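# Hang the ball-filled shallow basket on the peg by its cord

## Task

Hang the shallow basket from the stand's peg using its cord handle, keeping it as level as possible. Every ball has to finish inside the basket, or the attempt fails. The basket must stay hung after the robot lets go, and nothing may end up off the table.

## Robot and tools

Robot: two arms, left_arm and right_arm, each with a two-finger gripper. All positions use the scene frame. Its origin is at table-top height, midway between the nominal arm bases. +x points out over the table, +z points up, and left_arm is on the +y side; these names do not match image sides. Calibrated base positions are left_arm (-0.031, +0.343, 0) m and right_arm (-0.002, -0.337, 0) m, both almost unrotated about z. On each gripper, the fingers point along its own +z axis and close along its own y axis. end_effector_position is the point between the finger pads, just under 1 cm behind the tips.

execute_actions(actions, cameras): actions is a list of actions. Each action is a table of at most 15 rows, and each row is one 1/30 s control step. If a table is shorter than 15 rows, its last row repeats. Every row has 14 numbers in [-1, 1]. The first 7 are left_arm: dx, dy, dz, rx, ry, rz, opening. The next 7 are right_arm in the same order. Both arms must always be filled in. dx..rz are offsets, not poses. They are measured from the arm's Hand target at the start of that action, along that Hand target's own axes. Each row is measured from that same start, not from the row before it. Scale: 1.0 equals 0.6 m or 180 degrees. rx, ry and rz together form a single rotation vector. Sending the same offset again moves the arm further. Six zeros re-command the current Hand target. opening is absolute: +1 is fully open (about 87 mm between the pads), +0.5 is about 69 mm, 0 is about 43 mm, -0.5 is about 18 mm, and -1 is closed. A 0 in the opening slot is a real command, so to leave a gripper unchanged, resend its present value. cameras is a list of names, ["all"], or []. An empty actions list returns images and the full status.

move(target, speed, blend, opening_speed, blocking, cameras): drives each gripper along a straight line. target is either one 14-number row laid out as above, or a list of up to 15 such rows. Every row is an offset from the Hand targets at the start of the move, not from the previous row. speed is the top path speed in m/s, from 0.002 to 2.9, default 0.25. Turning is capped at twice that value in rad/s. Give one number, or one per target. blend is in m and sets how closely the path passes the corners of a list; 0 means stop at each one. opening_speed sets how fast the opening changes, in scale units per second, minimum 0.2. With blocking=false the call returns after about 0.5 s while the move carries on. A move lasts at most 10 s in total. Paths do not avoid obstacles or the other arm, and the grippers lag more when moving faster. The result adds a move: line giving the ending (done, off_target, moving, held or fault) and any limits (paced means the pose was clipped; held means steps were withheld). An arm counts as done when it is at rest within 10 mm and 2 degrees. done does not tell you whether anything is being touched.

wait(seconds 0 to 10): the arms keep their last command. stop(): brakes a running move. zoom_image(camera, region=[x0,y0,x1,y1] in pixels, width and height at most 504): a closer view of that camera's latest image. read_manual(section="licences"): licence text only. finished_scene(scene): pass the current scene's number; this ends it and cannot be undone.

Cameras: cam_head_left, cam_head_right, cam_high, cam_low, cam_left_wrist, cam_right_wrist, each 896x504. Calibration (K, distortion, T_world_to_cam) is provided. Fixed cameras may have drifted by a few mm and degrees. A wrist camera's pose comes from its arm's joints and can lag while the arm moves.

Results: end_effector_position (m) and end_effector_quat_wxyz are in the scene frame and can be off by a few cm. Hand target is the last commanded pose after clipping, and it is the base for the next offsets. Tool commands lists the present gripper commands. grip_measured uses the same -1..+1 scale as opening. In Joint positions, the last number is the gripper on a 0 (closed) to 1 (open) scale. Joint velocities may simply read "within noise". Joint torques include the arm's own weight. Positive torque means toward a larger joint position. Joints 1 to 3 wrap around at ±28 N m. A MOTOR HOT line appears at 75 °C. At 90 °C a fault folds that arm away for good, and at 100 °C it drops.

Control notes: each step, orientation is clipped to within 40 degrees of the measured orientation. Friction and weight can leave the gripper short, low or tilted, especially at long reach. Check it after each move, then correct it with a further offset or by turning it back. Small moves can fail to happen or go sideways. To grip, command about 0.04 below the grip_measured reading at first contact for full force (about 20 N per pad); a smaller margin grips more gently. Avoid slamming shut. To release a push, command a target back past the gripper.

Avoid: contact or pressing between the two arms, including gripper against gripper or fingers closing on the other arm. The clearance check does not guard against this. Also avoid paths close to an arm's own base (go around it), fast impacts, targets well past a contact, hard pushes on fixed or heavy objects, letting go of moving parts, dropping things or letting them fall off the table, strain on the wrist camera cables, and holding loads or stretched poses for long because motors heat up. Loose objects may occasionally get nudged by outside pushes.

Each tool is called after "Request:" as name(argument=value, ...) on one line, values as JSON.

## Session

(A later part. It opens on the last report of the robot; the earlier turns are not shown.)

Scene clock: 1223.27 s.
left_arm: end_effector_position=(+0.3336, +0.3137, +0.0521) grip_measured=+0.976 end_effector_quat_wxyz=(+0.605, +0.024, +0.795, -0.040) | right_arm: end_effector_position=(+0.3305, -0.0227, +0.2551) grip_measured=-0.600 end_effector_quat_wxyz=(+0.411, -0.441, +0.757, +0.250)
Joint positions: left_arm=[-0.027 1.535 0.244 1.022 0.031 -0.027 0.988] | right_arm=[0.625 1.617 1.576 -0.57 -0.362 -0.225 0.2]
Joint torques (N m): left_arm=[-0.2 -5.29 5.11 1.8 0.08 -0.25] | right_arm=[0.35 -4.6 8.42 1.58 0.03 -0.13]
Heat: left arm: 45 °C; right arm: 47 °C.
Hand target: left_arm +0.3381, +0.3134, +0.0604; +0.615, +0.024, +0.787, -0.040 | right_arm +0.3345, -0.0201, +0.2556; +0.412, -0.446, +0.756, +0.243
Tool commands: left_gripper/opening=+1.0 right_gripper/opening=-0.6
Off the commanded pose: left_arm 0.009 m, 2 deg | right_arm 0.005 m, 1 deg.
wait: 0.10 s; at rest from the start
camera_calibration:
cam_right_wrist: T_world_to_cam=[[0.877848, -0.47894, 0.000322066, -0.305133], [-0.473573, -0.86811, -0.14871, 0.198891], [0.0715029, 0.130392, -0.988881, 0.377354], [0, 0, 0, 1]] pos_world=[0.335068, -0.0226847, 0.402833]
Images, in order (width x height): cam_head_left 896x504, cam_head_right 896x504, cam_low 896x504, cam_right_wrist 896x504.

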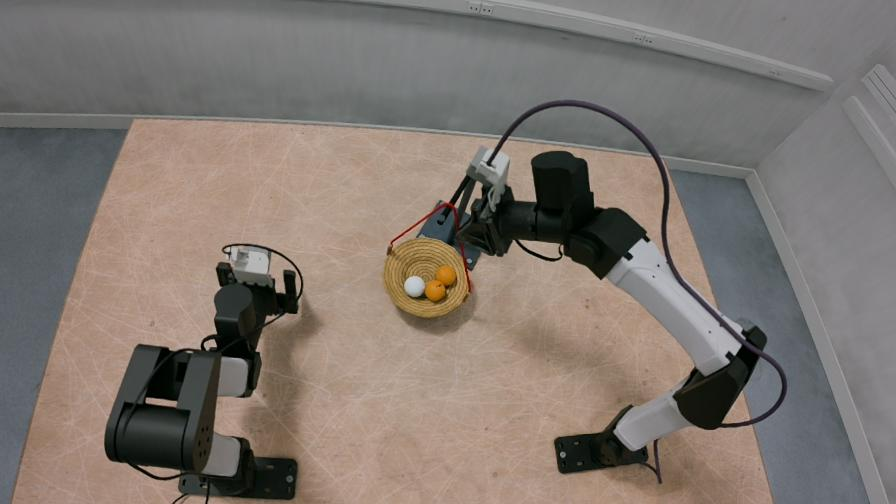

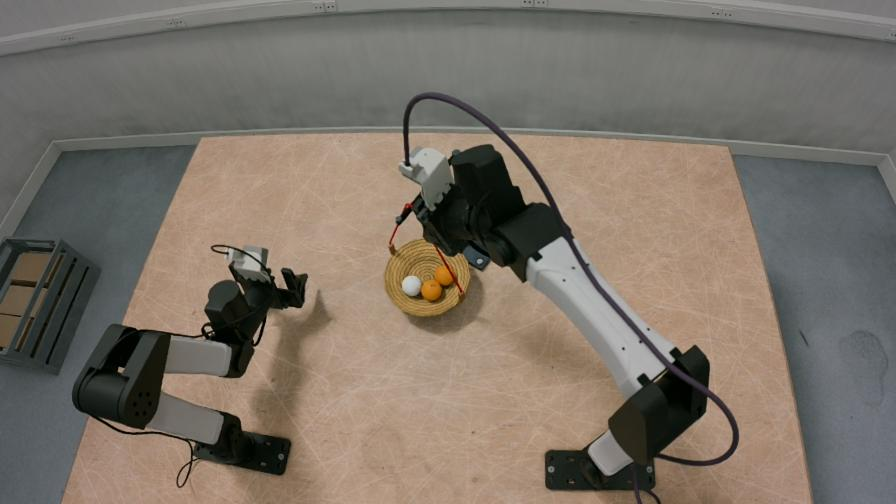

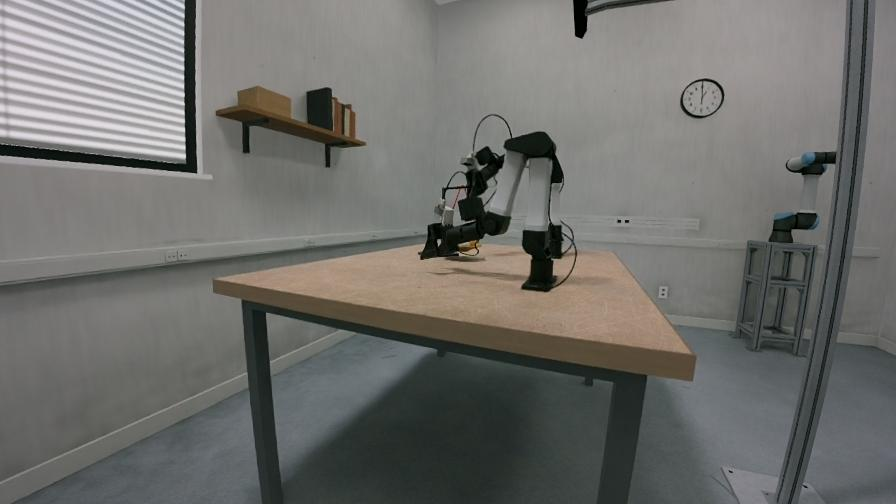

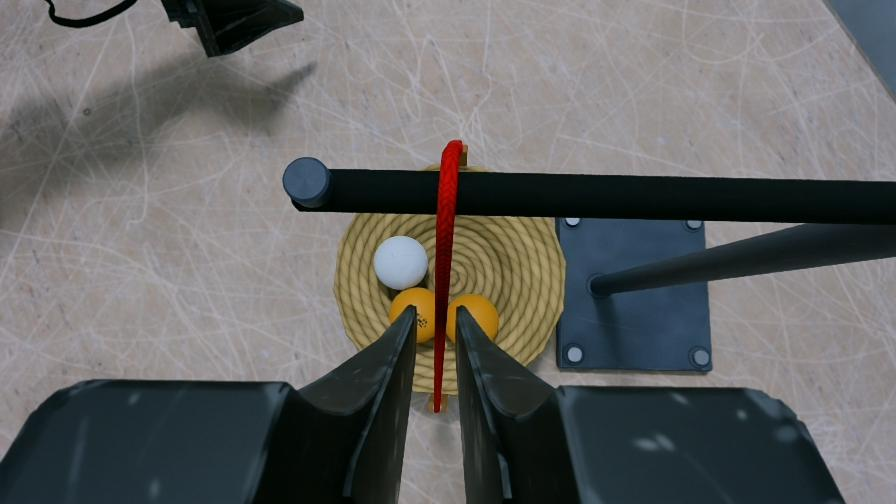

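Request:
move(target=[[0,0,0,0,0,0,1.0, 0,0,-0.05,0,0,0,-0.5],[0,0,0,0,0,0,1.0, 0,0,-0.2,0,0,0,-0.5]], speed=[0.04, 0.12], blend=[0.01, 0], cameras=["cam_right_wrist", "cam_low", "cam_head_left", "cam_head_right"])

Scene clock: 1249.60 s.
left_arm: end_effector_position=(+0.3336, +0.3137, +0.0521) grip_measured=+0.976 end_effector_quat_wxyz=(+0.605, +0.024, +0.795, -0.040) | right_arm: end_effector_position=(+0.2883, -0.1058, +0.3063) grip_measured=-0.500 end_effector_quat_wxyz=(+0.397, -0.441, +0.767, +0.242)
Joint positions: left_arm=[-0.027 1.535 0.244 1.022 0.031 -0.027 0.988] | right_arm=[0.476 1.422 1.645 -0.911 -0.468 -0.33 0.25]
Joint torques (N m): left_arm=[-0.17 -5.33 5.07 1.79 0.1 -0.28] | right_arm=[-0.73 -5.35 7.86 1.46 -0.22 -0.12]
Heat: left arm: 45 °C; right arm: 47 °C.
Hand target: left_arm +0.3381, +0.3134, +0.0604; +0.615, +0.024, +0.787, -0.040 | right_arm +0.2857, -0.1083, +0.3206; +0.412, -0.446, +0.756, +0.243
Off the commanded pose: left_arm 0.009 m, 2 deg | right_arm 0.015 m, 2 deg.
move: off_target (right_arm)
camera_calibration:
cam_right_wrist: T_world_to_cam=[[0.874151, -0.485624, -0.00541828, -0.305721], [-0.483062, -0.868279, -0.112881, 0.106196], [0.050113, 0.101292, -0.993594, 0.446367], [0, 0, 0, 1]] pos_world=[0.296177, -0.101471, 0.453838]
Images, in order (width x height): cam_head_left 896x504, cam_head_right 896x504, cam_low 896x504, cam_right_wrist 896x504.

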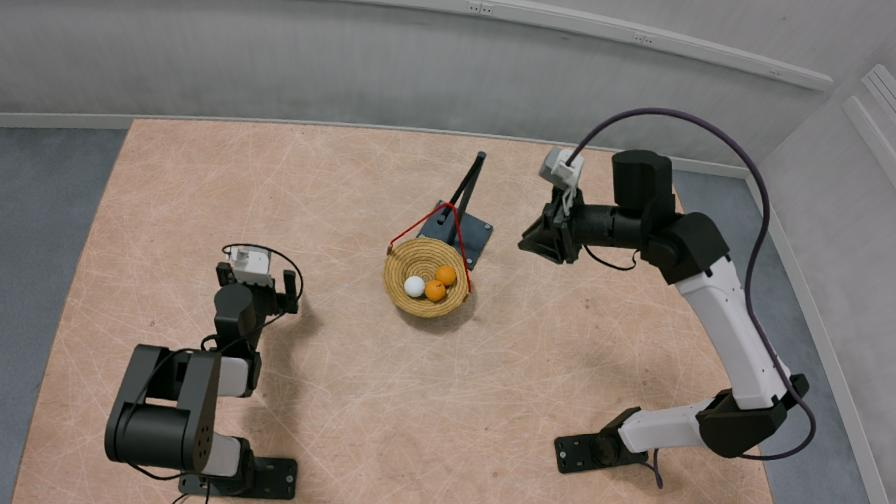

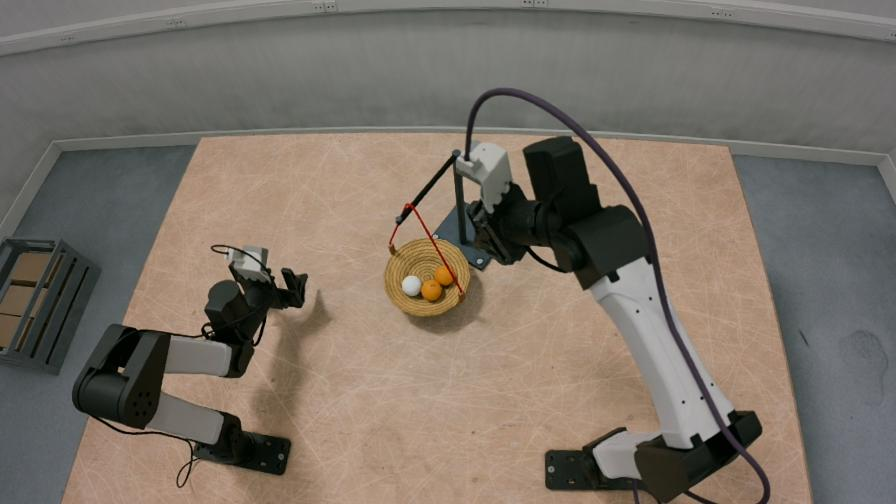

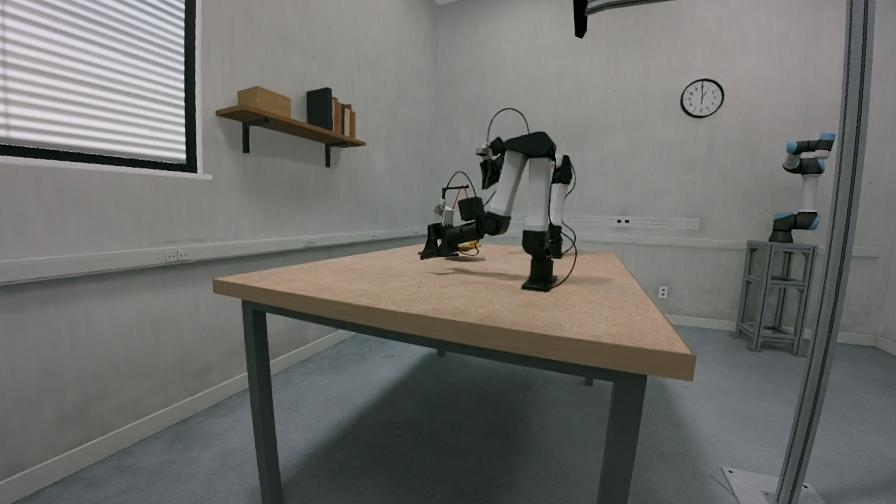

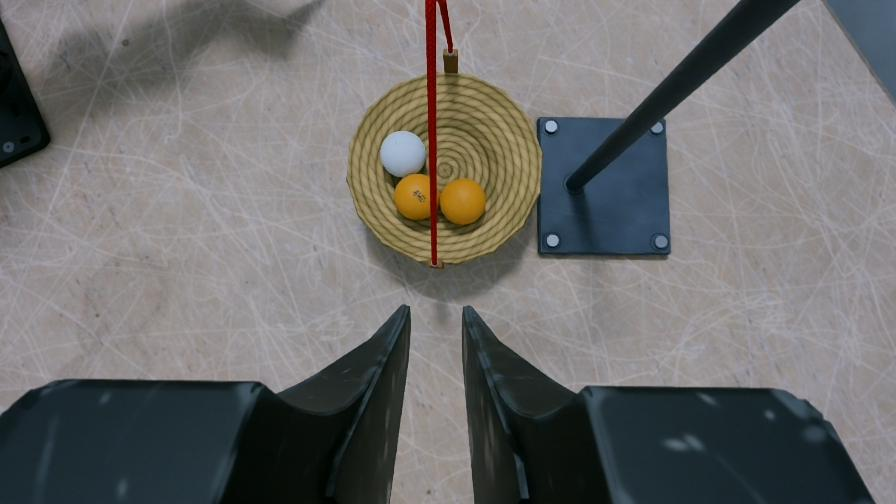

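Request:
finished_scene(scene=3)

The scene is finished: the task was done.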